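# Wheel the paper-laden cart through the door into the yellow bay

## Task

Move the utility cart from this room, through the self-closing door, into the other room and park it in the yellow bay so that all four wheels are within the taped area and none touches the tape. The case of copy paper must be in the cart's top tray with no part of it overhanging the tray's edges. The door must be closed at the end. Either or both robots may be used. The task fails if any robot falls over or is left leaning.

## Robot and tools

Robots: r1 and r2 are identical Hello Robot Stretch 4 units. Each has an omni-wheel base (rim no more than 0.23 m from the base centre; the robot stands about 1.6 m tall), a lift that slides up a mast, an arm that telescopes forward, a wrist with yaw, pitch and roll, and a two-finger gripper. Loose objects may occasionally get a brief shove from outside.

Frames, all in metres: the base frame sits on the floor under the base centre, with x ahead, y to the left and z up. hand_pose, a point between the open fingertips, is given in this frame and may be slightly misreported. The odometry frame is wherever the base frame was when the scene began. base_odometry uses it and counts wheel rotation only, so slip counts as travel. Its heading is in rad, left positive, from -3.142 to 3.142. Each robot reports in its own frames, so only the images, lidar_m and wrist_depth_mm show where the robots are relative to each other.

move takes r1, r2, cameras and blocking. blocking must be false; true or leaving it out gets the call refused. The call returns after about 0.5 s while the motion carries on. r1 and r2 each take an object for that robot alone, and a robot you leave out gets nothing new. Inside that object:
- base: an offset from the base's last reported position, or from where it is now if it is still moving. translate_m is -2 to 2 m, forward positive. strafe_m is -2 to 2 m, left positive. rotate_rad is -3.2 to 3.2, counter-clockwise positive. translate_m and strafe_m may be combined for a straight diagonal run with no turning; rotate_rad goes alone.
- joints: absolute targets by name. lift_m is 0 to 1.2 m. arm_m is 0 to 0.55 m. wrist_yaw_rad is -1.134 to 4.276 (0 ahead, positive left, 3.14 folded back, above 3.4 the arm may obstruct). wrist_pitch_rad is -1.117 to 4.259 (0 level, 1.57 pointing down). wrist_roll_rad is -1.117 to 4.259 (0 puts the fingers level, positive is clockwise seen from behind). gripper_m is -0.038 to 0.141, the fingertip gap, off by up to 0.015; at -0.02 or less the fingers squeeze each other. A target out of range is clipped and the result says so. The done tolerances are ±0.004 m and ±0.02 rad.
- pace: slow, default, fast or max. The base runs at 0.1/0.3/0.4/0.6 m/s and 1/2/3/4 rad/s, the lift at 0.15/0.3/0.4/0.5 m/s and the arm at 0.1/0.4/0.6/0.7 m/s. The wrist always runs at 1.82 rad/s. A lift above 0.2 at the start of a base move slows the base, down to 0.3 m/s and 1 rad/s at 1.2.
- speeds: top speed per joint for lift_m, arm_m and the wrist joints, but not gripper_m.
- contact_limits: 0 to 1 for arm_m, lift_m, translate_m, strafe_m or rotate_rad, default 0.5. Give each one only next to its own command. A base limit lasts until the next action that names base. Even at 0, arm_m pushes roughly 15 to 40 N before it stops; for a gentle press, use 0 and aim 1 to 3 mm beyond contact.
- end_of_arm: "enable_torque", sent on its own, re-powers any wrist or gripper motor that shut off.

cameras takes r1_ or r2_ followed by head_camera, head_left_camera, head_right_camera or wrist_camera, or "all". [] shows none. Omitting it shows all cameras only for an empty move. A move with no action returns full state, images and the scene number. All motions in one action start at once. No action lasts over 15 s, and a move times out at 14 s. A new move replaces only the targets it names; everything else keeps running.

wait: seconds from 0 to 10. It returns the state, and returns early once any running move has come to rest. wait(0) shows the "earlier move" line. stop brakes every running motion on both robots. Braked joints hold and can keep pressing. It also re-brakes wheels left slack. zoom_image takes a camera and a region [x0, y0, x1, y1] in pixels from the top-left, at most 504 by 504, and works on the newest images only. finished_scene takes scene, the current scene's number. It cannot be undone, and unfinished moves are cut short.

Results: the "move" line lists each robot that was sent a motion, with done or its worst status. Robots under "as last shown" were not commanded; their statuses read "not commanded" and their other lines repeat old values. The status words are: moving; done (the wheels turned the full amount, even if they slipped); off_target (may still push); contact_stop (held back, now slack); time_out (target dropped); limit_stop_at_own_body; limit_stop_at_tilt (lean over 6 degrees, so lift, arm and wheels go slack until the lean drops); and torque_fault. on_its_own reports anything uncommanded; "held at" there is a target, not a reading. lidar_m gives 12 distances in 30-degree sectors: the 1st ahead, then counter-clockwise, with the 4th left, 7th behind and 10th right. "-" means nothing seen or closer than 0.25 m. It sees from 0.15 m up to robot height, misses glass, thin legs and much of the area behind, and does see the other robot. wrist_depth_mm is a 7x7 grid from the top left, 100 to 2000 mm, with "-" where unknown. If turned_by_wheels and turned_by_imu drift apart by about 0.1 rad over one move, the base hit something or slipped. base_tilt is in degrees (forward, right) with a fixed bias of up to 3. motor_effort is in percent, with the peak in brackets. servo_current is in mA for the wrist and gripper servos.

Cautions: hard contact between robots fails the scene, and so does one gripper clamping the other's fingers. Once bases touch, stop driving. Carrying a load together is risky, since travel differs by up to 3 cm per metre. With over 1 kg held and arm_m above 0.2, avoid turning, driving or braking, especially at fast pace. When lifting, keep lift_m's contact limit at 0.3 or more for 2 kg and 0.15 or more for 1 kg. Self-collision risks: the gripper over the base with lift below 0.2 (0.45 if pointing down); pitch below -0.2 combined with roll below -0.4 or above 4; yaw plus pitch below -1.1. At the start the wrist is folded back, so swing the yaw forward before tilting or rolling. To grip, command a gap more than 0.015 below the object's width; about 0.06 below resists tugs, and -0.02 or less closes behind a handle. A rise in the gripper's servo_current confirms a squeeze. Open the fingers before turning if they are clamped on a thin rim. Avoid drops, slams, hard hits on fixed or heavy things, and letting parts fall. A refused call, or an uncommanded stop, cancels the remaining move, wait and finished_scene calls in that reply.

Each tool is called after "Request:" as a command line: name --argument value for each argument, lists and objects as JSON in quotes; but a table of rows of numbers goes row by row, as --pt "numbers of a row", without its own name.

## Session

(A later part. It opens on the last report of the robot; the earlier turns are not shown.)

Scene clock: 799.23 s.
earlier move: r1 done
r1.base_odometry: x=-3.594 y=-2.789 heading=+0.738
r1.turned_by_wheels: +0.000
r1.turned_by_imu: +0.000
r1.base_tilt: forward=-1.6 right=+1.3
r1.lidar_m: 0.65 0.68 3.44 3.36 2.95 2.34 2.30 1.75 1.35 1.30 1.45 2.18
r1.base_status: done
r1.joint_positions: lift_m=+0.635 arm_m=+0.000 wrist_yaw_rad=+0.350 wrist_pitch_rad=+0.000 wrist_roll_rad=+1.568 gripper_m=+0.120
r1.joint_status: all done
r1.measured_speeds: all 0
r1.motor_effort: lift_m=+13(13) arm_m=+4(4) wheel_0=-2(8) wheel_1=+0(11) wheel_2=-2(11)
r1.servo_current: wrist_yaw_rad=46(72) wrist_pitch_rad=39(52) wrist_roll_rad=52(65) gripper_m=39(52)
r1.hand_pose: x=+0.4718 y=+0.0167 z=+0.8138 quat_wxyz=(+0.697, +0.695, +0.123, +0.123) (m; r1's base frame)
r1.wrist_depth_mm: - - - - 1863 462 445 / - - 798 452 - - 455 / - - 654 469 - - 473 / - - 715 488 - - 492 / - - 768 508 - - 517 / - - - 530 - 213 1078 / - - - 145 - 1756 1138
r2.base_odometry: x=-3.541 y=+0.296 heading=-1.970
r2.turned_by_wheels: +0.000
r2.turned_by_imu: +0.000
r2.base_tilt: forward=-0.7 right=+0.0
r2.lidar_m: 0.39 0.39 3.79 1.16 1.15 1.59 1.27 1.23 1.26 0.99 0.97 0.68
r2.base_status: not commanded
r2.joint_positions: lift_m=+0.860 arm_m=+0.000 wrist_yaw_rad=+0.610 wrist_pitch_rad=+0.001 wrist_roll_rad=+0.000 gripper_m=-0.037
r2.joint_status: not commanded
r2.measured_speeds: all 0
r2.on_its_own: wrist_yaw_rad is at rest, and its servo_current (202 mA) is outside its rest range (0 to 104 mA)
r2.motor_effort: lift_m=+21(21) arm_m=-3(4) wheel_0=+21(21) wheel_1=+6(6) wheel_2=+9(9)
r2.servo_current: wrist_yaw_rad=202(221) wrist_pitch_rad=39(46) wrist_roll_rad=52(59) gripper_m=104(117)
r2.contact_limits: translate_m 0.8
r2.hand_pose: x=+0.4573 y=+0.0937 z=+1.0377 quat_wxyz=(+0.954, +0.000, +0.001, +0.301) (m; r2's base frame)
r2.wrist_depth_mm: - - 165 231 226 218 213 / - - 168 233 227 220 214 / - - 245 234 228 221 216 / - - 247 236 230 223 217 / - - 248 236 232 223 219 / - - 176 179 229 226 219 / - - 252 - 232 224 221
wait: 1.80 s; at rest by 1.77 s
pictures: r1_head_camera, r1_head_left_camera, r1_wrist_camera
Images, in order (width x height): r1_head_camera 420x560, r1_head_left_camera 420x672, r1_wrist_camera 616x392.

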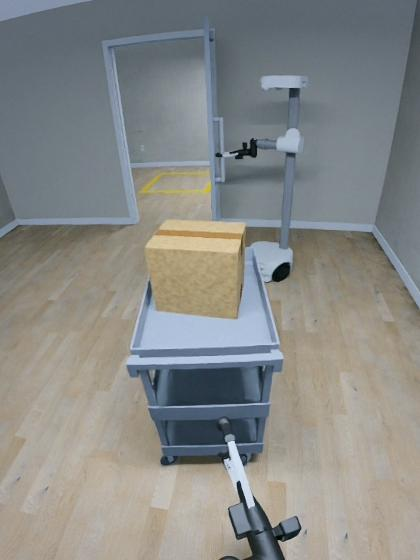

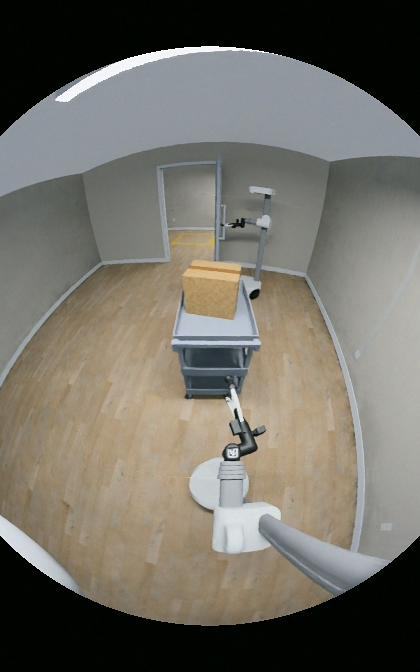

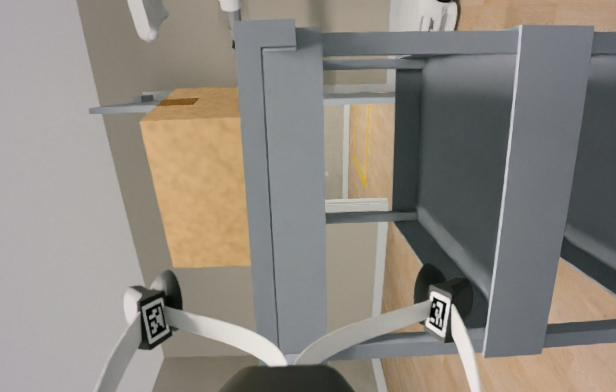

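Request:
move --blocking false --r1 '{"base":{"rotate_rad":3.13}}'

Request:
wait --seconds 3.5

Request:
move --blocking false --r1 '{"base":{"translate_m":-0.7,"strafe_m":-0.76},"joints":{"wrist_yaw_rad":-0.05},"pace":"fast"}'

Request:
wait --seconds 4

Request:
move --blocking false --r1 '{"base":{"translate_m":-1.2},"pace":"fast"}'

Request:
wait --seconds 4.5 --cameras '["r1_head_camera","r1_head_left_camera","r1_head_right_camera"]'

Scene clock: 858.77 s.
move: r1 moving
r1.base_odometry: x=-3.594 y=-2.789 heading=+0.990
r1.turned_by_wheels: +0.253
r1.turned_by_imu: +0.254
r1.base_tilt: forward=-1.6 right=+1.3
r1.lidar_m: 0.65 3.71 3.36 3.39 2.54 2.29 2.34 1.49 1.33 1.34 1.67 0.66
r1.base_status: rotate_rad moving
r1.joint_positions: lift_m=+0.635 arm_m=+0.000 wrist_yaw_rad=+0.350 wrist_pitch_rad=+0.000 wrist_roll_rad=+1.568 gripper_m=+0.120
r1.joint_status: not commanded
r1.measured_speeds: translate_m=-0.001 strafe_m=+0.001 rotate_rad=+0.977 lift_m=+0.000 arm_m=+0.000 wrist_yaw_rad=+0.000 wrist_pitch_rad=+0.000 wrist_roll_rad=+0.000
r1.motor_effort: lift_m=+13(13) arm_m=+4(4) wheel_0=-8(9) wheel_1=-6(8) wheel_2=-7(7)
r1.servo_current: wrist_yaw_rad=52(72) wrist_pitch_rad=39(46) wrist_roll_rad=59(59) gripper_m=46(52)
r1.hand_pose: x=+0.4718 y=+0.0167 z=+0.8138 quat_wxyz=(+0.697, +0.695, +0.123, +0.123) (m; r1's base frame)
r1.wrist_depth_mm: - 621 585 415 - - - / - - 640 445 - - 445 / - - 723 480 - - 484 / - - - 521 - 683 1008 / - - - - - 1661 1160 / - - - - - 213 1205 / - - - 145 - 1863 1205
r2.base_odometry: x=-3.541 y=+0.296 heading=-1.970
r2.turned_by_wheels: +0.000
r2.turned_by_imu: +0.000
r2.base_tilt: forward=-0.7 right=+0.0
r2.lidar_m: 0.40 0.42 3.82 1.16 1.15 1.62 1.27 1.24 1.26 0.99 0.95 0.68
r2.base_status: not commanded
r2.joint_positions: lift_m=+0.860 arm_m=+0.000 wrist_yaw_rad=+0.610 wrist_pitch_rad=+0.001 wrist_roll_rad=+0.000 gripper_m=-0.037
r2.joint_status: not commanded
r2.measured_speeds: all 0
r2.motor_effort: lift_m=+21(21) arm_m=-4(4) wheel_0=+21(21) wheel_1=+6(6) wheel_2=+9(9)
r2.servo_current: wrist_yaw_rad=208(221) wrist_pitch_rad=39(46) wrist_roll_rad=46(52) gripper_m=104(111)
r2.contact_limits: translate_m 0.8
r2.hand_pose: x=+0.4573 y=+0.0937 z=+1.0377 quat_wxyz=(+0.954, +0.000, +0.001, +0.301) (m; r2's base frame)
r2.wrist_depth_mm: - - 165 231 225 220 213 / - - 168 233 227 220 215 / - - 245 234 229 222 215 / - - 248 235 229 223 217 / - - 248 235 231 224 218 / - - 175 179 230 225 219 / - - 252 - 231 224 220
pictures: none

Scene clock: 861.13 s.
earlier move: r1 done
r1.base_odometry: x=-3.594 y=-2.789 heading=-2.416
r1.turned_by_wheels: +2.877
r1.turned_by_imu: +2.892
r1.base_tilt: forward=-1.6 right=+1.3
r1.lidar_m: 2.30 1.76 1.35 1.33 1.42 2.14 0.67 0.69 3.49 3.37 3.03 2.36
r1.base_status: done
r1.joint_positions: lift_m=+0.635 arm_m=+0.000 wrist_yaw_rad=+0.350 wrist_pitch_rad=+0.000 wrist_roll_rad=+1.568 gripper_m=+0.120
r1.joint_status: not commanded
r1.measured_speeds: all 0
r1.motor_effort: lift_m=+14(14) arm_m=-4(4) wheel_0=-3(11) wheel_1=-2(8) wheel_2=+1(9)
r1.servo_current: wrist_yaw_rad=52(72) wrist_pitch_rad=33(52) wrist_roll_rad=39(72) gripper_m=39(52)
r1.hand_pose: x=+0.4718 y=+0.0167 z=+0.8137 quat_wxyz=(+0.697, +0.695, +0.123, +0.123) (m; r1's base frame)
r1.wrist_depth_mm: - - - - - 1499 1138 / - - - - - 1661 1138 / - - - - - 1708 1160 / - - - - - 1661 1160 / - - - - - 1618 1205 / - 216 - - 211 213 1182 / - 139 - 144 - 1576 1205
r2.base_odometry: x=-3.541 y=+0.296 heading=-1.970
r2.turned_by_wheels: +0.000
r2.turned_by_imu: +0.000
r2.base_tilt: forward=-0.7 right=+0.0
r2.lidar_m: 0.38 0.38 3.82 1.15 1.14 1.58 1.26 1.24 1.25 1.00 0.96 0.65
r2.base_status: not commanded
r2.joint_positions: lift_m=+0.860 arm_m=+0.000 wrist_yaw_rad=+0.610 wrist_pitch_rad=+0.001 wrist_roll_rad=+0.000 gripper_m=-0.037
r2.joint_status: not commanded
r2.measured_speeds: all 0
r2.on_its_own: wrist_yaw_rad is at rest, and its servo_current (221 mA) is outside its rest range (0 to 104 mA)
r2.motor_effort: lift_m=+21(21) arm_m=-3(4) wheel_0=+20(21) wheel_1=+5(6) wheel_2=+9(9)
r2.servo_current: wrist_yaw_rad=221(221) wrist_pitch_rad=46(46) wrist_roll_rad=46(59) gripper_m=104(117)
r2.contact_limits: translate_m 0.8
r2.hand_pose: x=+0.4573 y=+0.0937 z=+1.0377 quat_wxyz=(+0.954, +0.000, +0.001, +0.301) (m; r2's base frame)
r2.wrist_depth_mm: - - 165 232 226 219 214 / - - 168 234 228 220 214 / - - 245 233 229 220 216 / - - 246 236 230 222 217 / - - 248 236 231 224 218 / - - 175 179 229 224 220 / - - 252 - 231 224 220
wait: 2.37 of 3.5 s (r1 has come to rest)
pictures: none

Scene clock: 861.63 s.
move: r1 moving
r1.base_odometry: x=-3.593 y=-2.738 heading=-2.416
r1.turned_by_wheels: +0.000
r1.turned_by_imu: +0.000
r1.base_tilt: forward=-1.6 right=+1.3
r1.lidar_m: 2.31 1.81 1.40 1.35 1.48 0.65 0.61 0.63 3.42 3.35 3.08 2.38
r1.base_status: translate_m moving; strafe_m moving
r1.joint_positions: lift_m=+0.635 arm_m=+0.000 wrist_yaw_rad=-0.047 wrist_pitch_rad=+0.000 wrist_roll_rad=+1.568 gripper_m=+0.120
r1.joint_status: wrist_yaw_rad moving
r1.measured_speeds: translate_m=-0.132 strafe_m=-0.145 rotate_rad=+0.005 lift_m=+0.000 arm_m=+0.000 wrist_yaw_rad=-0.054 wrist_pitch_rad=+0.000 wrist_roll_rad=+0.000
r1.motor_effort: lift_m=+14(14) arm_m=-3(4) wheel_0=+6(8) wheel_1=-10(13) wheel_2=+6(9)
r1.servo_current: wrist_yaw_rad=72(104) wrist_pitch_rad=52(52) wrist_roll_rad=46(65) gripper_m=39(46)
r1.hand_pose: x=+0.4549 y=-0.1008 z=+0.8137 quat_wxyz=(+0.708, +0.706, -0.017, -0.016) (m; r1's base frame)
r1.wrist_depth_mm: - - - - - 1618 1138 / - - - - - 1661 1138 / - - - - - 1708 1160 / - - - - - 1708 1182 / - - - - - 1708 1160 / - - - - - 213 1182 / - - - 144 - 1863 1205
r2.base_odometry: x=-3.541 y=+0.296 heading=-1.970
r2.turned_by_wheels: +0.000
r2.turned_by_imu: +0.000
r2.base_tilt: forward=-0.7 right=+0.0
r2.lidar_m: 0.37 0.43 3.80 1.17 1.14 1.60 1.25 1.23 1.27 0.99 0.96 0.67
r2.base_status: not commanded
r2.joint_positions: lift_m=+0.860 arm_m=+0.000 wrist_yaw_rad=+0.610 wrist_pitch_rad=+0.001 wrist_roll_rad=+0.000 gripper_m=-0.037
r2.joint_status: not commanded
r2.measured_speeds: all 0
r2.motor_effort: lift_m=+21(21) arm_m=-4(4) wheel_0=+20(21) wheel_1=+6(6) wheel_2=+9(9)
r2.servo_current: wrist_yaw_rad=202(215) wrist_pitch_rad=39(46) wrist_roll_rad=46(46) gripper_m=111(117)
r2.contact_limits: translate_m 0.8
r2.hand_pose: x=+0.4573 y=+0.0937 z=+1.0377 quat_wxyz=(+0.954, +0.000, +0.001, +0.301) (m; r2's base frame)
r2.wrist_depth_mm: - - 165 230 226 219 213 / - - 167 233 227 220 214 / - - 245 234 229 221 215 / - - 247 236 230 224 217 / - - 248 236 231 223 219 / - - 175 179 229 225 219 / - - 253 - 231 224 220
pictures: none

Scene clock: 865.00 s.
earlier move: r1 done
r1.base_odometry: x=-3.574 y=-1.756 heading=-2.416
r1.turned_by_wheels: +0.000
r1.turned_by_imu: -0.006
r1.base_tilt: forward=-1.6 right=+1.3
r1.lidar_m: 2.93 2.83 2.19 0.39 0.44 0.57 2.18 3.06 2.65 2.59 2.74 2.98
r1.base_status: done
r1.joint_positions: lift_m=+0.635 arm_m=+0.000 wrist_yaw_rad=-0.048 wrist_pitch_rad=+0.000 wrist_roll_rad=+1.568 gripper_m=+0.120
r1.joint_status: all done
r1.measured_speeds: all 0
r1.motor_effort: lift_m=+14(14) arm_m=-3(4) wheel_0=+4(8) wheel_1=+0(13) wheel_2=-2(10)
r1.servo_current: wrist_yaw_rad=52(104) wrist_pitch_rad=46(52) wrist_roll_rad=72(72) gripper_m=39(52)
r1.hand_pose: x=+0.4548 y=-0.1011 z=+0.8137 quat_wxyz=(+0.708, +0.706, -0.017, -0.017) (m; r1's base frame)
r1.wrist_depth_mm: - - - - - 1618 1138 / - - - - - 1661 1160 / - - - - - 1661 1182 / - - - - - 1708 1182 / - - - - - 1708 1205 / - - - - - 214 1182 / - - - 145 - 1808 1205
r2.base_odometry: x=-3.541 y=+0.296 heading=-1.970
r2.turned_by_wheels: +0.000
r2.turned_by_imu: +0.000
r2.base_tilt: forward=-0.7 right=-0.1
r2.lidar_m: 0.38 0.39 3.83 1.15 1.14 1.63 1.27 1.24 1.25 0.98 0.97 0.65
r2.base_status: not commanded
r2.joint_positions: lift_m=+0.860 arm_m=+0.000 wrist_yaw_rad=+0.610 wrist_pitch_rad=+0.001 wrist_roll_rad=+0.000 gripper_m=-0.037
r2.joint_status: not commanded
r2.measured_speeds: all 0
r2.on_its_own: wrist_yaw_rad is at rest, and its servo_current (202 mA) is outside its rest range (0 to 104 mA)
r2.motor_effort: lift_m=+21(21) arm_m=-4(4) wheel_0=+21(21) wheel_1=+6(6) wheel_2=+9(9)
r2.servo_current: wrist_yaw_rad=202(221) wrist_pitch_rad=39(46) wrist_roll_rad=46(59) gripper_m=98(117)
r2.contact_limits: translate_m 0.8
r2.hand_pose: x=+0.4573 y=+0.0937 z=+1.0377 quat_wxyz=(+0.954, +0.000, +0.001, +0.301) (m; r2's base frame)
r2.wrist_depth_mm: - - 165 232 226 219 214 / - - 167 233 227 220 216 / - - 245 232 228 222 216 / - - 246 236 230 223 216 / - - 248 236 231 224 218 / - - 175 179 230 224 220 / - - 253 - 231 224 220
wait: 3.37 of 4 s (r1 has come to rest)
pictures: none

Scene clock: 865.50 s.
move: r1 moving
r1.base_odometry: x=-3.538 y=-1.723 heading=-2.416
r1.turned_by_wheels: +0.000
r1.turned_by_imu: +0.000
r1.base_tilt: forward=-1.6 right=+1.3
r1.lidar_m: 2.97 2.83 2.18 0.41 0.42 0.57 2.18 3.00 2.65 2.59 2.77 3.04
r1.base_status: translate_m moving
r1.joint_positions: lift_m=+0.635 arm_m=+0.000 wrist_yaw_rad=-0.048 wrist_pitch_rad=+0.000 wrist_roll_rad=+1.568 gripper_m=+0.120
r1.joint_status: not commanded
r1.measured_speeds: translate_m=-0.191 strafe_m=+0.000 rotate_rad=-0.003 lift_m=+0.000 arm_m=+0.000 wrist_yaw_rad=+0.000 wrist_pitch_rad=+0.000 wrist_roll_rad=+0.000
r1.motor_effort: lift_m=+14(14) arm_m=-3(4) wheel_0=-7(8) wheel_1=-6(9) wheel_2=+11(11)
r1.servo_current: wrist_yaw_rad=46(65) wrist_pitch_rad=39(46) wrist_roll_rad=46(72) gripper_m=39(52)
r1.hand_pose: x=+0.4548 y=-0.1011 z=+0.8137 quat_wxyz=(+0.708, +0.706, -0.017, -0.017) (m; r1's base frame)
r1.wrist_depth_mm: - - - - - 1618 1138 / - - - - - 1618 1160 / - - - - - 1661 1160 / - - - - - 1661 1182 / - - - - - 1708 1160 / - - - - - 214 1205 / - - - 145 - 1808 1205
r2.base_odometry: x=-3.541 y=+0.296 heading=-1.970
r2.turned_by_wheels: +0.000
r2.turned_by_imu: +0.000
r2.base_tilt: forward=-0.7 right=+0.0
r2.lidar_m: 0.36 0.41 3.79 1.16 1.15 1.59 1.24 1.22 1.25 0.97 0.97 0.67
r2.base_status: not commanded
r2.joint_positions: lift_m=+0.860 arm_m=+0.000 wrist_yaw_rad=+0.610 wrist_pitch_rad=+0.001 wrist_roll_rad=+0.000 gripper_m=-0.037
r2.joint_status: not commanded
r2.measured_speeds: all 0
r2.motor_effort: lift_m=+21(21) arm_m=-3(4) wheel_0=+21(21) wheel_1=+6(6) wheel_2=+9(9)
r2.servo_current: wrist_yaw_rad=208(221) wrist_pitch_rad=33(46) wrist_roll_rad=39(46) gripper_m=104(111)
r2.contact_limits: translate_m 0.8
r2.hand_pose: x=+0.4573 y=+0.0937 z=+1.0377 quat_wxyz=(+0.954, +0.000, +0.001, +0.301) (m; r2's base frame)
r2.wrist_depth_mm: - - 165 231 226 219 213 / - - 168 233 228 220 214 / - - 246 234 229 223 216 / - - 247 236 230 223 217 / - - 248 236 231 224 219 / - - 175 180 230 225 219 / - - 252 - 231 224 220
pictures: none

Scene clock: 869.33 s.
earlier move: r1 done
r1.base_odometry: x=-2.677 y=-0.960 heading=-2.416
r1.turned_by_wheels: +0.000
r1.turned_by_imu: -0.001
r1.base_tilt: forward=-1.6 right=+1.3
r1.lidar_m: 4.11 0.66 0.77 2.21 0.91 0.83 1.82 1.75 2.56 2.50 2.67 3.88
r1.base_status: done
r1.joint_positions: lift_m=+0.635 arm_m=+0.000 wrist_yaw_rad=-0.048 wrist_pitch_rad=+0.000 wrist_roll_rad=+1.568 gripper_m=+0.120
r1.joint_status: not commanded
r1.measured_speeds: all 0
r1.motor_effort: lift_m=+14(14) arm_m=-3(4) wheel_0=-1(10) wheel_1=-1(9) wheel_2=-1(13)
r1.servo_current: wrist_yaw_rad=52(72) wrist_pitch_rad=46(52) wrist_roll_rad=59(72) gripper_m=39(52)
r1.hand_pose: x=+0.4548 y=-0.1011 z=+0.8137 quat_wxyz=(+0.708, +0.706, -0.017, -0.017) (m; r1's base frame)
r1.wrist_depth_mm: - - - - - 1618 1160 / - - - - - 1618 1160 / - - - - - 1661 1160 / - - - - - 1661 1160 / - - - - - 1756 1182 / - - - - - 213 1182 / - - - 145 - 1808 1160
r2.base_odometry: x=-3.541 y=+0.296 heading=-1.970
r2.turned_by_wheels: +0.000
r2.turned_by_imu: +0.001
r2.base_tilt: forward=-0.7 right=+0.0
r2.lidar_m: 0.38 0.39 1.00 1.14 1.17 1.61 1.25 1.24 1.24 0.96 0.96 0.70
r2.base_status: not commanded
r2.joint_positions: lift_m=+0.860 arm_m=+0.000 wrist_yaw_rad=+0.610 wrist_pitch_rad=+0.001 wrist_roll_rad=+0.000 gripper_m=-0.037
r2.joint_status: not commanded
r2.measured_speeds: all 0
r2.on_its_own: wrist_yaw_rad is at rest, and its servo_current (215 mA) is outside its rest range (0 to 104 mA)
r2.motor_effort: lift_m=+21(21) arm_m=-3(4) wheel_0=+20(21) wheel_1=+6(6) wheel_2=+9(9)
r2.servo_current: wrist_yaw_rad=215(228) wrist_pitch_rad=39(52) wrist_roll_rad=46(59) gripper_m=111(117)
r2.contact_limits: translate_m 0.8
r2.hand_pose: x=+0.4573 y=+0.0937 z=+1.0377 quat_wxyz=(+0.954, +0.000, +0.001, +0.301) (m; r2's base frame)
r2.wrist_depth_mm: - - 166 231 226 219 213 / - - 167 234 228 220 215 / - - 245 234 229 222 216 / - - 248 236 230 222 217 / - 946 248 236 232 224 219 / - - 176 179 230 224 219 / - 1025 252 - 232 224 220
wait: 3.83 of 4.5 s (r1 has come to rest)
pictures: r1_head_camera, r1_head_left_camera, r1_head_right_camera
Images, in order (width x height): r1_head_camera 420x560, r1_head_left_camera 420x672, r1_head_right_camera 420x672.

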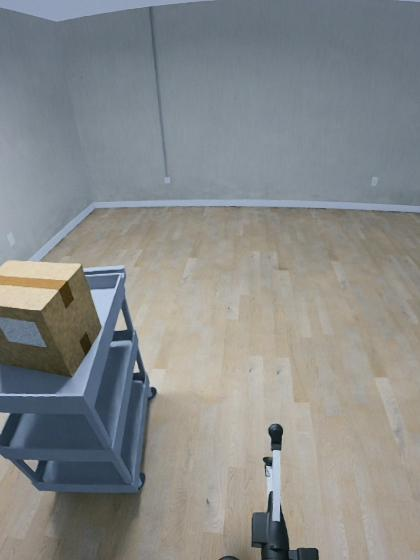

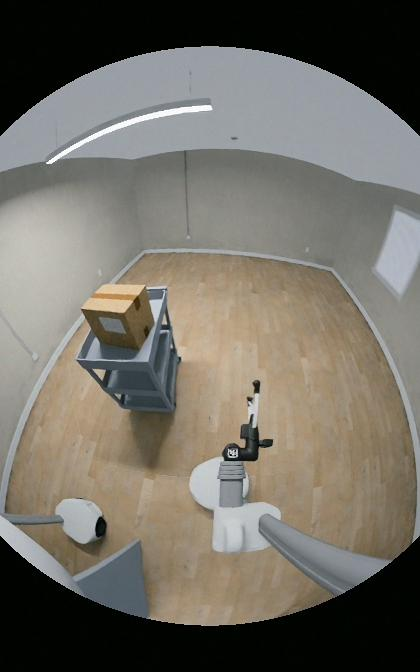

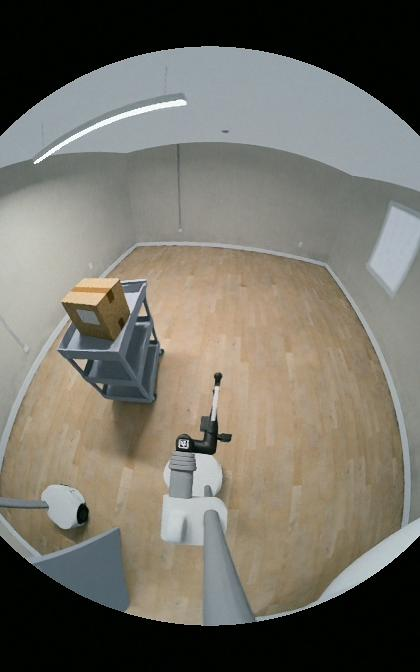

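Request:
move --blocking false --r1 '{"base":{"strafe_m":0.4},"joints":{"wrist_yaw_rad":0.5,"lift_m":0.68,"gripper_m":0.12}}'

Request:
wait --seconds 2.6 --cameras '["r1_head_camera","r1_wrist_camera"]'

Scene clock: 886.27 s.
move: r1 moving
r1.base_odometry: x=-2.653 y=-0.987 heading=-2.416
r1.turned_by_wheels: +0.000
r1.turned_by_imu: +0.000
r1.base_tilt: forward=-1.6 right=+1.3
r1.lidar_m: 4.12 0.63 0.76 2.20 0.90 0.81 - 1.77 2.59 2.53 2.72 3.91
r1.base_status: strafe_m moving
r1.joint_positions: lift_m=+0.668 arm_m=+0.000 wrist_yaw_rad=+0.453 wrist_pitch_rad=+0.000 wrist_roll_rad=+1.568 gripper_m=+0.120
r1.joint_status: lift_m moving; wrist_yaw_rad moving; the others done
r1.measured_speeds: translate_m=-0.001 strafe_m=+0.141 rotate_rad=+0.006 lift_m=+0.086 arm_m=+0.000 wrist_yaw_rad=+0.879 wrist_pitch_rad=+0.000 wrist_roll_rad=+0.000
r1.motor_effort: lift_m=+26(27) arm_m=-3(4) wheel_0=-10(11) wheel_1=+10(11) wheel_2=+0(1)
r1.servo_current: wrist_yaw_rad=59(98) wrist_pitch_rad=39(52) wrist_roll_rad=39(65) gripper_m=33(46)
r1.hand_pose: x=+0.4684 y=+0.0477 z=+0.8467 quat_wxyz=(+0.690, +0.688, +0.159, +0.159) (m; r1's base frame)
r1.wrist_depth_mm: - - - - - 1708 1160 / - - - - - 1708 1205 / - - - - - 1708 1205 / - - - - - 1756 1160 / - - - - - 1499 1025 / - - 759 732 - 213 - / - - 654 145 - - -
r2.base_odometry: x=-3.541 y=+0.296 heading=-1.970
r2.turned_by_wheels: +0.000
r2.turned_by_imu: +0.000
r2.base_tilt: forward=-0.7 right=+0.0
r2.lidar_m: 0.39 0.41 0.98 1.15 1.12 1.60 1.27 1.24 1.24 1.00 0.96 0.67
r2.base_status: not commanded
r2.joint_positions: lift_m=+0.860 arm_m=+0.000 wrist_yaw_rad=+0.610 wrist_pitch_rad=+0.001 wrist_roll_rad=+0.000 gripper_m=-0.037
r2.joint_status: not commanded
r2.measured_speeds: all 0
r2.motor_effort: lift_m=+21(21) arm_m=-4(4) wheel_0=+21(21) wheel_1=+5(6) wheel_2=+9(9)
r2.servo_current: wrist_yaw_rad=208(221) wrist_pitch_rad=39(46) wrist_roll_rad=39(52) gripper_m=111(111)
r2.contact_limits: translate_m 0.8
r2.hand_pose: x=+0.4573 y=+0.0937 z=+1.0377 quat_wxyz=(+0.954, +0.000, +0.001, +0.301) (m; r2's base frame)
r2.wrist_depth_mm: - - 165 230 227 219 213 / - - 168 233 227 220 214 / - - 245 234 229 222 216 / - - 246 236 230 223 216 / - - 249 236 231 224 218 / - - 175 180 231 225 219 / - 156 252 - 232 224 220
pictures: none

Scene clock: 888.43 s.
earlier move: r1 done
r1.base_odometry: x=-2.411 y=-1.259 heading=-2.416
r1.turned_by_wheels: +0.000
r1.turned_by_imu: +0.002
r1.base_tilt: forward=-1.6 right=+1.3
r1.lidar_m: 0.53 0.54 1.88 1.84 0.67 0.61 0.65 1.92 2.59 2.88 3.10 4.21
r1.base_status: done
r1.joint_positions: lift_m=+0.680 arm_m=+0.000 wrist_yaw_rad=+0.498 wrist_pitch_rad=+0.000 wrist_roll_rad=+1.568 gripper_m=+0.120
r1.joint_status: all done
r1.measured_speeds: all 0
r1.motor_effort: lift_m=+24(27) arm_m=-4(4) wheel_0=-2(13) wheel_1=+1(11) wheel_2=+0(1)
r1.servo_current: wrist_yaw_rad=52(98) wrist_pitch_rad=39(52) wrist_roll_rad=33(78) gripper_m=39(52)
r1.hand_pose: x=+0.4660 y=+0.0608 z=+0.8578 quat_wxyz=(+0.686, +0.684, +0.174, +0.174) (m; r1's base frame)
r1.wrist_depth_mm: - - - - - 1756 1205 / - - - 424 - 854 - / - 508 484 278 279 286 289 / - 427 421 293 293 - - / - 484 480 317 312 - - / - 508 521 340 198 196 - / - - - 145 - 1921 -
r2.base_odometry: x=-3.541 y=+0.296 heading=-1.970
r2.turned_by_wheels: +0.000
r2.turned_by_imu: +0.000
r2.base_tilt: forward=-0.7 right=+0.0
r2.lidar_m: 0.37 0.42 0.68 0.71 1.14 1.61 1.27 1.24 1.26 0.98 0.95 0.67
r2.base_status: not commanded
r2.joint_positions: lift_m=+0.860 arm_m=+0.000 wrist_yaw_rad=+0.610 wrist_pitch_rad=+0.001 wrist_roll_rad=+0.000 gripper_m=-0.037
r2.joint_status: not commanded
r2.measured_speeds: all 0
r2.on_its_own: wrist_yaw_rad is at rest, and its servo_current (221 mA) is outside its rest range (0 to 104 mA)
r2.motor_effort: lift_m=+21(21) arm_m=-3(4) wheel_0=+21(21) wheel_1=+5(6) wheel_2=+9(9)
r2.servo_current: wrist_yaw_rad=221(221) wrist_pitch_rad=39(46) wrist_roll_rad=39(59) gripper_m=104(117)
r2.contact_limits: translate_m 0.8
r2.hand_pose: x=+0.4573 y=+0.0937 z=+1.0377 quat_wxyz=(+0.954, +0.000, +0.001, +0.301) (m; r2's base frame)
r2.wrist_depth_mm: - - 165 231 225 219 213 / - - 167 234 229 220 214 / - - 245 234 229 222 216 / - - 246 236 230 224 216 / - - 248 236 231 223 219 / - - 176 179 230 224 219 / 654 - 253 - 232 224 220
wait: 2.17 of 2.6 s (r1 has come to rest)
pictures: r1_head_camera, r1_wrist_camera
Images, in order (width x height): r1_head_camera 420x560, r1_wrist_camera 616x392.

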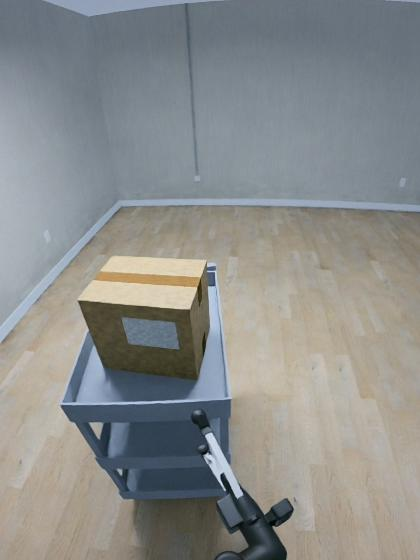

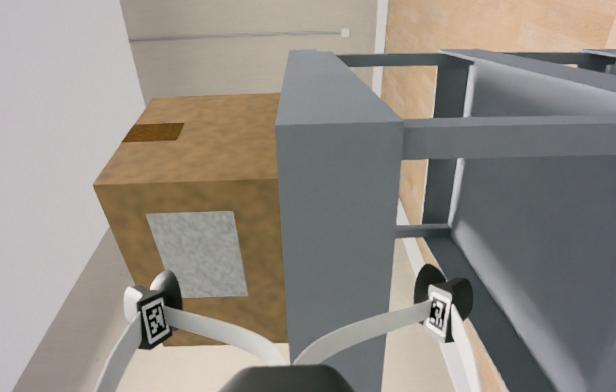

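Request:
move --blocking false --r1 '{"base":{"strafe_m":0.1},"joints":{"wrist_yaw_rad":0.3,"lift_m":0.655}}'

Request:
wait --seconds 1.6 --cameras '["r1_wrist_camera","r1_head_left_camera","r1_head_right_camera"]'

Scene clock: 902.30 s.
move: r1 moving
r1.base_odometry: x=-2.387 y=-1.286 heading=-2.416
r1.turned_by_wheels: +0.000
r1.turned_by_imu: +0.000
r1.base_tilt: forward=-1.6 right=+1.3
r1.lidar_m: 0.51 0.54 1.85 1.78 0.66 0.61 0.61 1.95 2.55 2.92 3.15 4.23
r1.base_status: strafe_m moving
r1.joint_positions: lift_m=+0.656 arm_m=+0.000 wrist_yaw_rad=+0.303 wrist_pitch_rad=+0.000 wrist_roll_rad=+1.568 gripper_m=+0.120
r1.joint_status: lift_m moving; wrist_yaw_rad moving
r1.measured_speeds: translate_m=+0.001 strafe_m=+0.140 rotate_rad=-0.003 lift_m=-0.027 arm_m=+0.000 wrist_yaw_rad=-0.002 wrist_pitch_rad=+0.000 wrist_roll_rad=+0.000
r1.motor_effort: lift_m=+14(23) arm_m=-3(4) wheel_0=-11(11) wheel_1=+7(9) wheel_2=+0(1)
r1.servo_current: wrist_yaw_rad=39(91) wrist_pitch_rad=52(52) wrist_roll_rad=39(59) gripper_m=39(46)
r1.hand_pose: x=+0.4722 y=+0.0025 z=+0.8346 quat_wxyz=(+0.700, +0.698, +0.106, +0.107) (m; r1's base frame)
r1.wrist_depth_mm: - - - - - 1708 1182 / - - - - - 1661 1182 / - - - - - 1708 1160 / - - 569 298 307 309 307 / - 436 436 304 309 - - / - 442 445 314 197 196 - / - 488 492 144 - - -
r2.base_odometry: x=-3.541 y=+0.296 heading=-1.970
r2.turned_by_wheels: +0.000
r2.turned_by_imu: +0.000
r2.base_tilt: forward=-0.7 right=+0.0
r2.lidar_m: 0.39 0.39 0.67 0.67 1.15 1.62 1.26 1.24 1.26 1.00 0.97 0.68
r2.base_status: not commanded
r2.joint_positions: lift_m=+0.860 arm_m=+0.000 wrist_yaw_rad=+0.610 wrist_pitch_rad=+0.001 wrist_roll_rad=+0.000 gripper_m=-0.037
r2.joint_status: not commanded
r2.measured_speeds: all 0
r2.motor_effort: lift_m=+21(21) arm_m=-3(4) wheel_0=+21(21) wheel_1=+6(6) wheel_2=+8(9)
r2.servo_current: wrist_yaw_rad=202(215) wrist_pitch_rad=46(46) wrist_roll_rad=52(65) gripper_m=111(111)
r2.contact_limits: translate_m 0.8
r2.hand_pose: x=+0.4573 y=+0.0937 z=+1.0377 quat_wxyz=(+0.954, +0.000, +0.001, +0.301) (m; r2's base frame)
r2.wrist_depth_mm: - - 165 231 226 219 213 / - - 168 233 228 220 214 / - - 245 233 229 222 216 / - - 246 236 231 223 217 / - - 247 236 231 223 217 / - - 175 179 230 225 220 / - - 252 - 231 224 221
pictures: none

Scene clock: 903.27 s.
earlier move: r1 done
r1.base_odometry: x=-2.345 y=-1.334 heading=-2.416
r1.turned_by_wheels: +0.000
r1.turned_by_imu: +0.000
r1.base_tilt: forward=-1.6 right=+1.3
r1.lidar_m: 0.51 0.54 1.80 1.74 0.62 0.59 0.60 1.99 2.54 2.99 3.20 4.24
r1.base_status: done
r1.joint_positions: lift_m=+0.655 arm_m=+0.000 wrist_yaw_rad=+0.303 wrist_pitch_rad=+0.000 wrist_roll_rad=+1.568 gripper_m=+0.120
r1.joint_status: all done
r1.measured_speeds: all 0
r1.motor_effort: lift_m=+12(23) arm_m=-3(4) wheel_0=-1(11) wheel_1=+0(11) wheel_2=+0(1)
r1.servo_current: wrist_yaw_rad=39(91) wrist_pitch_rad=39(52) wrist_roll_rad=39(65) gripper_m=39(46)
r1.hand_pose: x=+0.4722 y=+0.0025 z=+0.8338 quat_wxyz=(+0.700, +0.698, +0.106, +0.107) (m; r1's base frame)
r1.wrist_depth_mm: - - - - - 1661 1182 / - - - - - 1464 1138 / - 597 488 278 891 854 - / - 415 413 289 - - - / - 439 439 297 - - - / - 459 466 310 197 196 - / - 517 530 144 - - -
r2.base_odometry: x=-3.541 y=+0.296 heading=-1.970
r2.turned_by_wheels: +0.000
r2.turned_by_imu: +0.000
r2.base_tilt: forward=-0.7 right=+0.0
r2.lidar_m: 0.38 0.41 0.61 0.60 1.15 1.61 1.24 1.24 1.25 0.99 0.97 0.65
r2.base_status: not commanded
r2.joint_positions: lift_m=+0.860 arm_m=+0.000 wrist_yaw_rad=+0.610 wrist_pitch_rad=+0.001 wrist_roll_rad=+0.000 gripper_m=-0.037
r2.joint_status: not commanded
r2.measured_speeds: all 0
r2.on_its_own: wrist_yaw_rad is at rest, and its servo_current (215 mA) is outside its rest range (0 to 104 mA)
r2.motor_effort: lift_m=+21(21) arm_m=-3(4) wheel_0=+20(21) wheel_1=+5(6) wheel_2=+9(9)
r2.servo_current: wrist_yaw_rad=215(221) wrist_pitch_rad=39(46) wrist_roll_rad=52(65) gripper_m=111(117)
r2.contact_limits: translate_m 0.8
r2.hand_pose: x=+0.4573 y=+0.0937 z=+1.0377 quat_wxyz=(+0.954, +0.000, +0.001, +0.301) (m; r2's base frame)
r2.wrist_depth_mm: - - 165 231 226 218 213 / - - 168 234 227 220 214 / - - 245 234 229 221 216 / - - 247 235 230 222 217 / - - 248 236 231 224 219 / - - 175 179 231 225 219 / - - 252 - 232 224 220
wait: 0.97 of 1.6 s (r1 has come to rest)
pictures: r1_head_left_camera, r1_head_right_camera, r1_wrist_camera
Images, in order (width x height): r1_head_left_camera 420x672, r1_head_right_camera 420x672, r1_wrist_camera 616x392.

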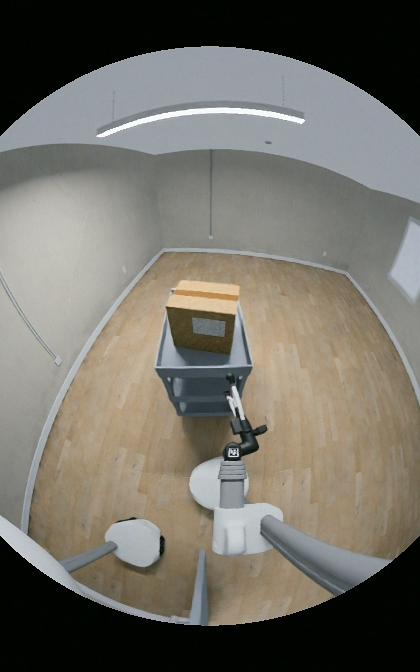

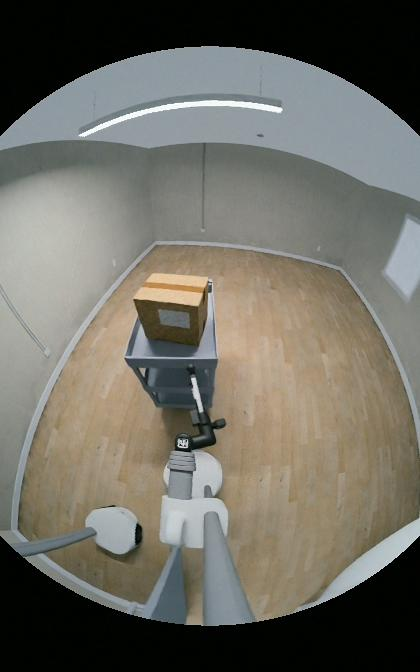

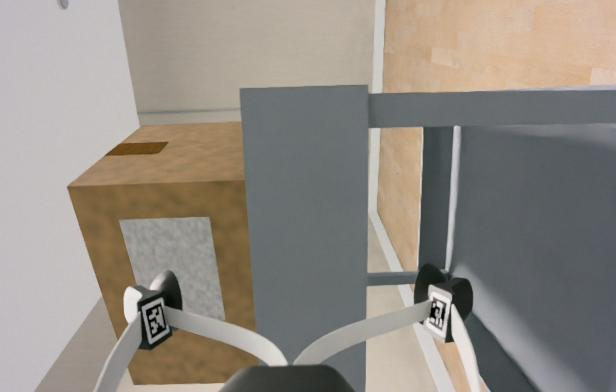

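Request:
move --blocking false --r1 '{"base":{"strafe_m":0.1},"joints":{"lift_m":0.652}}'

Request:
wait --seconds 1

Request:
move --blocking false --r1 '{"base":{"translate_m":0.1,"strafe_m":0.04},"pace":"slow","contact_limits":{"translate_m":0.2}}'

Request:
wait --seconds 2 --cameras '["r1_wrist_camera"]'

Scene clock: 912.63 s.
move: r1 moving
r1.base_odometry: x=-2.321 y=-1.361 heading=-2.416
r1.turned_by_wheels: +0.000
r1.turned_by_imu: +0.000
r1.base_tilt: forward=-1.6 right=+1.3
r1.lidar_m: 0.51 0.53 1.73 1.70 0.61 0.58 0.57 2.00 2.57 3.01 3.23 4.23
r1.base_status: strafe_m moving
r1.joint_positions: lift_m=+0.652 arm_m=+0.000 wrist_yaw_rad=+0.303 wrist_pitch_rad=+0.000 wrist_roll_rad=+1.568 gripper_m=+0.120
r1.joint_status: all done
r1.measured_speeds: translate_m=-0.001 strafe_m=+0.142 rotate_rad=+0.006 lift_m=+0.000 arm_m=+0.000 wrist_yaw_rad=+0.000 wrist_pitch_rad=+0.000 wrist_roll_rad=+0.000
r1.motor_effort: lift_m=+12(13) arm_m=-4(4) wheel_0=-9(11) wheel_1=+7(10) wheel_2=-1(1)
r1.servo_current: wrist_yaw_rad=46(72) wrist_pitch_rad=39(46) wrist_roll_rad=59(72) gripper_m=46(46)
r1.hand_pose: x=+0.4722 y=+0.0025 z=+0.8307 quat_wxyz=(+0.700, +0.698, +0.106, +0.107) (m; r1's base frame)
r1.wrist_depth_mm: - - - - - 1618 1182 / - - - 272 278 278 281 / - 484 436 278 - 854 - / - 410 410 286 - - - / - 442 445 297 - - - / - 459 462 304 197 197 - / - 517 521 144 - - -
r2.base_odometry: x=-3.541 y=+0.296 heading=-1.970
r2.turned_by_wheels: +0.000
r2.turned_by_imu: +0.000
r2.base_tilt: forward=-0.7 right=+0.0
r2.lidar_m: 0.38 0.42 0.58 0.58 1.16 1.61 1.27 1.24 1.25 0.99 0.97 0.68
r2.base_status: not commanded
r2.joint_positions: lift_m=+0.860 arm_m=+0.000 wrist_yaw_rad=+0.610 wrist_pitch_rad=+0.001 wrist_roll_rad=+0.000 gripper_m=-0.037
r2.joint_status: not commanded
r2.measured_speeds: all 0
r2.motor_effort: lift_m=+21(21) arm_m=-3(4) wheel_0=+20(21) wheel_1=+5(6) wheel_2=+9(9)
r2.servo_current: wrist_yaw_rad=202(215) wrist_pitch_rad=39(46) wrist_roll_rad=59(59) gripper_m=98(111)
r2.contact_limits: translate_m 0.8
r2.hand_pose: x=+0.4573 y=+0.0937 z=+1.0377 quat_wxyz=(+0.954, +0.000, +0.001, +0.301) (m; r2's base frame)
r2.wrist_depth_mm: - - 165 231 226 219 213 / - - 167 233 228 220 215 / - - 245 234 229 221 216 / - - 247 236 230 222 218 / - - 247 236 232 224 218 / - - 176 180 229 224 220 / - - 252 - 231 224 220
pictures: none

Scene clock: 913.60 s.
earlier move: r1 done
r1.base_odometry: x=-2.279 y=-1.409 heading=-2.416
r1.turned_by_wheels: +0.000
r1.turned_by_imu: +0.000
r1.base_tilt: forward=-1.6 right=+1.3
r1.lidar_m: 0.51 0.53 1.68 1.63 0.56 0.53 0.58 2.02 2.55 3.09 3.30 0.56
r1.base_status: done
r1.joint_positions: lift_m=+0.652 arm_m=+0.000 wrist_yaw_rad=+0.303 wrist_pitch_rad=+0.000 wrist_roll_rad=+1.568 gripper_m=+0.120
r1.joint_status: all done
r1.measured_speeds: all 0
r1.motor_effort: lift_m=+13(13) arm_m=-3(4) wheel_0=-3(11) wheel_1=+0(11) wheel_2=+0(1)
r1.servo_current: wrist_yaw_rad=59(72) wrist_pitch_rad=46(52) wrist_roll_rad=65(72) gripper_m=46(46)
r1.hand_pose: x=+0.4722 y=+0.0025 z=+0.8307 quat_wxyz=(+0.700, +0.698, +0.106, +0.107) (m; r1's base frame)
r1.wrist_depth_mm: - - - 254 - 1863 - / - 384 379 263 - 842 - / - 397 397 272 - 854 - / - 427 421 281 - - - / - 455 455 291 - - - / - 473 480 301 198 197 - / - - - 145 - 1921 -
r2.base_odometry: x=-3.541 y=+0.296 heading=-1.970
r2.turned_by_wheels: +0.000
r2.turned_by_imu: +0.000
r2.base_tilt: forward=-0.7 right=+0.0
r2.lidar_m: 0.39 0.40 0.58 0.55 1.13 1.61 1.28 1.24 1.24 0.98 0.97 0.67
r2.base_status: not commanded
r2.joint_positions: lift_m=+0.860 arm_m=+0.000 wrist_yaw_rad=+0.610 wrist_pitch_rad=+0.001 wrist_roll_rad=+0.000 gripper_m=-0.037
r2.joint_status: not commanded
r2.measured_speeds: all 0
r2.on_its_own: wrist_yaw_rad is at rest, and its servo_current (195 mA) is outside its rest range (0 to 104 mA)
r2.motor_effort: lift_m=+21(21) arm_m=-3(4) wheel_0=+20(21) wheel_1=+6(6) wheel_2=+9(9)
r2.servo_current: wrist_yaw_rad=195(221) wrist_pitch_rad=33(46) wrist_roll_rad=46(59) gripper_m=104(117)
r2.contact_limits: translate_m 0.8
r2.hand_pose: x=+0.4573 y=+0.0937 z=+1.0377 quat_wxyz=(+0.954, +0.000, +0.001, +0.301) (m; r2's base frame)
r2.wrist_depth_mm: - - 164 231 225 219 213 / - - 168 233 227 219 214 / - - 243 234 229 221 216 / - - 248 235 230 223 217 / - - 248 236 231 224 218 / - - 176 179 229 224 220 / - - 252 - 231 224 220
wait: 0.97 of 1 s (r1 has come to rest)
pictures: none

Scene clock: 914.10 s.
move: r1 moving
r1.base_odometry: x=-2.285 y=-1.421 heading=-2.416
r1.turned_by_wheels: +0.000
r1.turned_by_imu: +0.001
r1.base_tilt: forward=-1.6 right=+1.2
r1.lidar_m: 0.50 0.51 1.65 1.63 0.60 0.54 0.60 2.02 2.56 3.09 3.32 0.52
r1.base_status: translate_m moving; strafe_m moving
r1.joint_positions: lift_m=+0.652 arm_m=+0.000 wrist_yaw_rad=+0.303 wrist_pitch_rad=+0.000 wrist_roll_rad=+1.568 gripper_m=+0.120
r1.joint_status: not commanded
r1.measured_speeds: translate_m=+0.049 strafe_m=+0.020 rotate_rad=+0.003 lift_m=+0.000 arm_m=+0.000 wrist_yaw_rad=+0.000 wrist_pitch_rad=+0.000 wrist_roll_rad=+0.000
r1.motor_effort: lift_m=+13(13) arm_m=-3(4) wheel_0=+3(4) wheel_1=+5(7) wheel_2=-4(5)
r1.servo_current: wrist_yaw_rad=46(59) wrist_pitch_rad=39(46) wrist_roll_rad=65(65) gripper_m=46(46)
r1.contact_limits: translate_m 0.2
r1.hand_pose: x=+0.4722 y=+0.0025 z=+0.8307 quat_wxyz=(+0.700, +0.698, +0.106, +0.107) (m; r1's base frame)
r1.wrist_depth_mm: - - - 243 - 1921 - / - 370 368 250 - 809 - / - 389 384 259 - 854 - / - 413 410 268 - - - / - 442 439 278 - - - / - 462 469 290 198 197 - / - - - 145 - 1921 -
r2.base_odometry: x=-3.541 y=+0.296 heading=-1.970
r2.turned_by_wheels: +0.000
r2.turned_by_imu: +0.000
r2.base_tilt: forward=-0.7 right=+0.0
r2.lidar_m: 0.36 0.42 0.57 0.53 1.12 1.59 1.26 1.22 1.26 0.97 0.97 0.68
r2.base_status: not commanded
r2.joint_positions: lift_m=+0.860 arm_m=+0.000 wrist_yaw_rad=+0.610 wrist_pitch_rad=+0.001 wrist_roll_rad=+0.000 gripper_m=-0.037
r2.joint_status: not commanded
r2.measured_speeds: all 0
r2.motor_effort: lift_m=+21(21) arm_m=-4(4) wheel_0=+21(21) wheel_1=+6(6) wheel_2=+9(9)
r2.servo_current: wrist_yaw_rad=202(215) wrist_pitch_rad=33(39) wrist_roll_rad=46(59) gripper_m=104(117)
r2.contact_limits: translate_m 0.8
r2.hand_pose: x=+0.4573 y=+0.0937 z=+1.0377 quat_wxyz=(+0.954, +0.000, +0.001, +0.301) (m; r2's base frame)
r2.wrist_depth_mm: - - 165 230 226 219 213 / - - 168 234 229 220 214 / - - 245 233 229 222 215 / - - 247 236 229 223 217 / - - 247 236 231 224 218 / - - 175 179 230 225 220 / - - 253 - 231 224 220
pictures: none

Scene clock: 915.90 s.
earlier move: r1 done
r1.base_odometry: x=-2.327 y=-1.505 heading=-2.416
r1.turned_by_wheels: +0.000
r1.turned_by_imu: +0.000
r1.base_tilt: forward=-1.6 right=+1.3
r1.lidar_m: 0.41 0.44 1.62 1.58 0.68 0.59 0.70 2.12 2.70 3.13 3.34 0.44
r1.base_status: done
r1.joint_positions: lift_m=+0.652 arm_m=+0.000 wrist_yaw_rad=+0.303 wrist_pitch_rad=+0.000 wrist_roll_rad=+1.568 gripper_m=+0.120
r1.joint_status: not commanded
r1.measured_speeds: all 0
r1.motor_effort: lift_m=+12(13) arm_m=-4(4) wheel_0=+3(7) wheel_1=+2(7) wheel_2=-3(6)
r1.servo_current: wrist_yaw_rad=59(65) wrist_pitch_rad=39(46) wrist_roll_rad=52(72) gripper_m=46(46)
r1.contact_limits: translate_m 0.2
r1.hand_pose: x=+0.4722 y=+0.0025 z=+0.8307 quat_wxyz=(+0.700, +0.698, +0.106, +0.107) (m; r1's base frame)
r1.wrist_depth_mm: 413 282 159 159 160 - - / 282 283 163 164 165 732 - / 300 301 170 171 171 778 - / 320 324 177 176 177 798 - / 353 347 184 182 185 - - / - 366 189 190 189 200 - / - - - 147 198 1808 -
r2.base_odometry: x=-3.541 y=+0.296 heading=-1.970
r2.turned_by_wheels: +0.000
r2.turned_by_imu: +0.000
r2.base_tilt: forward=-0.7 right=+0.0
r2.lidar_m: 0.38 0.39 0.66 0.59 1.14 1.61 1.27 1.23 1.26 0.98 0.97 0.66
r2.base_status: not commanded
r2.joint_positions: lift_m=+0.860 arm_m=+0.000 wrist_yaw_rad=+0.610 wrist_pitch_rad=+0.001 wrist_roll_rad=+0.000 gripper_m=-0.037
r2.joint_status: not commanded
r2.measured_speeds: all 0
r2.on_its_own: wrist_yaw_rad is at rest, and its servo_current (221 mA) is outside its rest range (0 to 104 mA)
r2.motor_effort: lift_m=+21(21) arm_m=-4(4) wheel_0=+21(21) wheel_1=+6(6) wheel_2=+9(9)
r2.servo_current: wrist_yaw_rad=221(221) wrist_pitch_rad=39(46) wrist_roll_rad=46(59) gripper_m=117(117)
r2.contact_limits: translate_m 0.8
r2.hand_pose: x=+0.4573 y=+0.0937 z=+1.0377 quat_wxyz=(+0.954, +0.000, +0.001, +0.301) (m; r2's base frame)
r2.wrist_depth_mm: - - 164 232 226 219 213 / - - 168 233 228 221 214 / - - 245 233 230 222 216 / - - 246 235 230 224 217 / - - 249 236 231 224 218 / - - 176 180 230 225 219 / - - 252 - 231 224 220
wait: 1.80 of 2 s (r1 has come to rest)
pictures: r1_wrist_camera
Images, in order (width x height): r1_wrist_camera 616x392.

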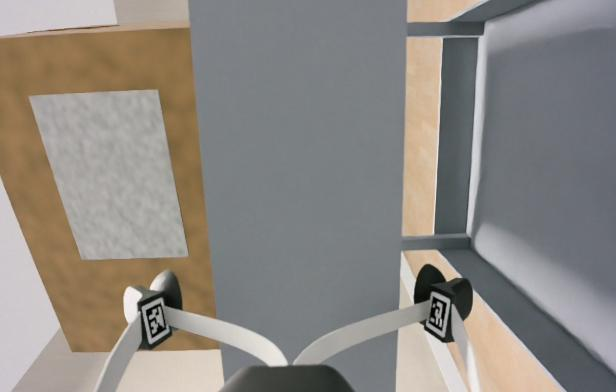

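Request:
move --blocking false --r1 '{"joints":{"gripper_m":0.0}}'

Request:
wait --seconds 2 --cameras '["r1_wrist_camera","r1_head_camera"]'

Scene clock: 922.73 s.
move: r1 moving
r1.base_odometry: x=-2.327 y=-1.505 heading=-2.416
r1.turned_by_wheels: +0.000
r1.turned_by_imu: +0.000
r1.base_tilt: forward=-1.6 right=+1.2
r1.lidar_m: 0.42 0.41 1.63 1.58 0.71 0.61 0.70 2.14 2.71 3.13 3.34 0.45
r1.base_status: not commanded
r1.joint_positions: lift_m=+0.652 arm_m=+0.000 wrist_yaw_rad=+0.303 wrist_pitch_rad=+0.000 wrist_roll_rad=+1.568 gripper_m=+0.106
r1.joint_status: gripper_m moving
r1.measured_speeds: all 0
r1.motor_effort: lift_m=+13(13) arm_m=-3(4) wheel_0=+2(3) wheel_1=+2(3) wheel_2=-3(3)
r1.servo_current: wrist_yaw_rad=65(65) wrist_pitch_rad=46(52) wrist_roll_rad=65(65) gripper_m=104(104)
r1.contact_limits: translate_m 0.2
r1.hand_pose: x=+0.4722 y=+0.0025 z=+0.8307 quat_wxyz=(+0.700, +0.698, +0.106, +0.107) (m; r1's base frame)
r1.wrist_depth_mm: 407 283 158 159 160 - - / 283 285 163 164 166 750 - / 298 303 171 170 171 778 - / 322 324 177 176 177 798 - / 353 347 185 182 185 - - / - 366 189 190 190 213 - / - - - 142 198 1618 -
r2.base_odometry: x=-3.541 y=+0.296 heading=-1.970
r2.turned_by_wheels: +0.000
r2.turned_by_imu: +0.000
r2.base_tilt: forward=-0.7 right=+0.0
r2.lidar_m: 0.37 0.38 0.66 0.58 1.16 1.62 1.28 1.25 1.25 0.99 0.96 0.66
r2.base_status: not commanded
r2.joint_positions: lift_m=+0.860 arm_m=+0.000 wrist_yaw_rad=+0.610 wrist_pitch_rad=+0.001 wrist_roll_rad=+0.000 gripper_m=-0.037
r2.joint_status: not commanded
r2.measured_speeds: all 0
r2.motor_effort: lift_m=+21(21) arm_m=-3(4) wheel_0=+21(21) wheel_1=+5(6) wheel_2=+9(9)
r2.servo_current: wrist_yaw_rad=208(221) wrist_pitch_rad=39(46) wrist_roll_rad=52(59) gripper_m=104(111)
r2.contact_limits: translate_m 0.8
r2.hand_pose: x=+0.4573 y=+0.0937 z=+1.0377 quat_wxyz=(+0.954, +0.000, +0.001, +0.301) (m; r2's base frame)
r2.wrist_depth_mm: - - 165 229 226 218 213 / - - 167 234 228 221 214 / - - 245 233 229 222 215 / - - 247 236 230 224 217 / - - 248 236 230 224 219 / - - 175 179 229 224 219 / - - 252 - 231 225 220
pictures: none

Scene clock: 924.27 s.
earlier move: r1 done
r1.base_odometry: x=-2.327 y=-1.505 heading=-2.416
r1.turned_by_wheels: +0.000
r1.turned_by_imu: +0.000
r1.base_tilt: forward=-1.6 right=+1.3
r1.lidar_m: 0.40 0.41 1.62 1.58 0.69 0.61 0.69 2.15 2.71 3.12 3.37 0.43
r1.base_status: not commanded
r1.joint_positions: lift_m=+0.652 arm_m=+0.000 wrist_yaw_rad=+0.303 wrist_pitch_rad=+0.009 wrist_roll_rad=+1.568 gripper_m=+0.001
r1.joint_status: all done
r1.measured_speeds: all 0
r1.motor_effort: lift_m=+16(16) arm_m=-3(4) wheel_0=+2(3) wheel_1=+2(3) wheel_2=+1(3)
r1.servo_current: wrist_yaw_rad=65(72) wrist_pitch_rad=59(59) wrist_roll_rad=46(65) gripper_m=104(299)
r1.contact_limits: translate_m 0.2
r1.hand_pose: x=+0.4722 y=+0.0028 z=+0.8280 quat_wxyz=(+0.700, +0.698, +0.110, +0.104) (m; r1's base frame)
r1.wrist_depth_mm: 258 259 148 150 - - - / 270 273 153 154 156 732 - / 286 290 158 160 162 732 - / 307 307 163 165 167 - - / 329 332 169 169 173 - - / 355 353 176 177 178 165 - / - 171 181 181 172 1708 -
r2.base_odometry: x=-3.541 y=+0.296 heading=-1.970
r2.turned_by_wheels: +0.000
r2.turned_by_imu: +0.000
r2.base_tilt: forward=-0.7 right=-0.1
r2.lidar_m: 0.39 0.42 0.70 0.58 1.11 1.60 1.27 1.25 1.25 0.98 0.95 0.67
r2.base_status: not commanded
r2.joint_positions: lift_m=+0.860 arm_m=+0.000 wrist_yaw_rad=+0.610 wrist_pitch_rad=+0.001 wrist_roll_rad=+0.000 gripper_m=-0.037
r2.joint_status: not commanded
r2.measured_speeds: all 0
r2.on_its_own: wrist_yaw_rad is at rest, and its servo_current (215 mA) is outside its rest range (0 to 104 mA)
r2.motor_effort: lift_m=+21(21) arm_m=-3(4) wheel_0=+20(21) wheel_1=+6(6) wheel_2=+9(9)
r2.servo_current: wrist_yaw_rad=215(221) wrist_pitch_rad=39(46) wrist_roll_rad=59(59) gripper_m=111(117)
r2.contact_limits: translate_m 0.8
r2.hand_pose: x=+0.4573 y=+0.0937 z=+1.0377 quat_wxyz=(+0.954, +0.000, +0.001, +0.301) (m; r2's base frame)
r2.wrist_depth_mm: - - 165 231 226 219 213 / - - 168 233 228 220 214 / - - 246 233 229 222 216 / - - 246 234 230 224 217 / - - 248 236 232 224 218 / - - 175 179 230 224 220 / - - 253 - 231 224 220
wait: 1.53 of 2 s (r1 has come to rest)
pictures: r1_head_camera, r1_wrist_camera
Images, in order (width x height): r1_head_camera 420x560, r1_wrist_camera 616x392.

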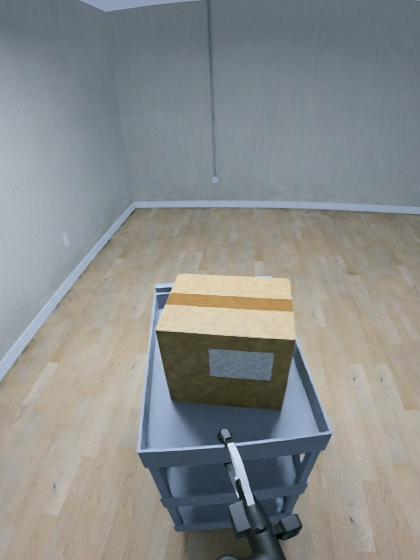

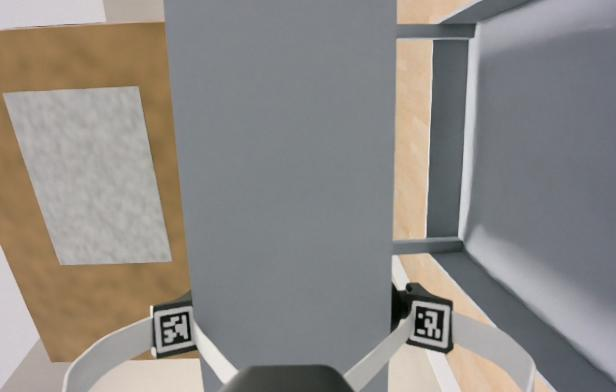

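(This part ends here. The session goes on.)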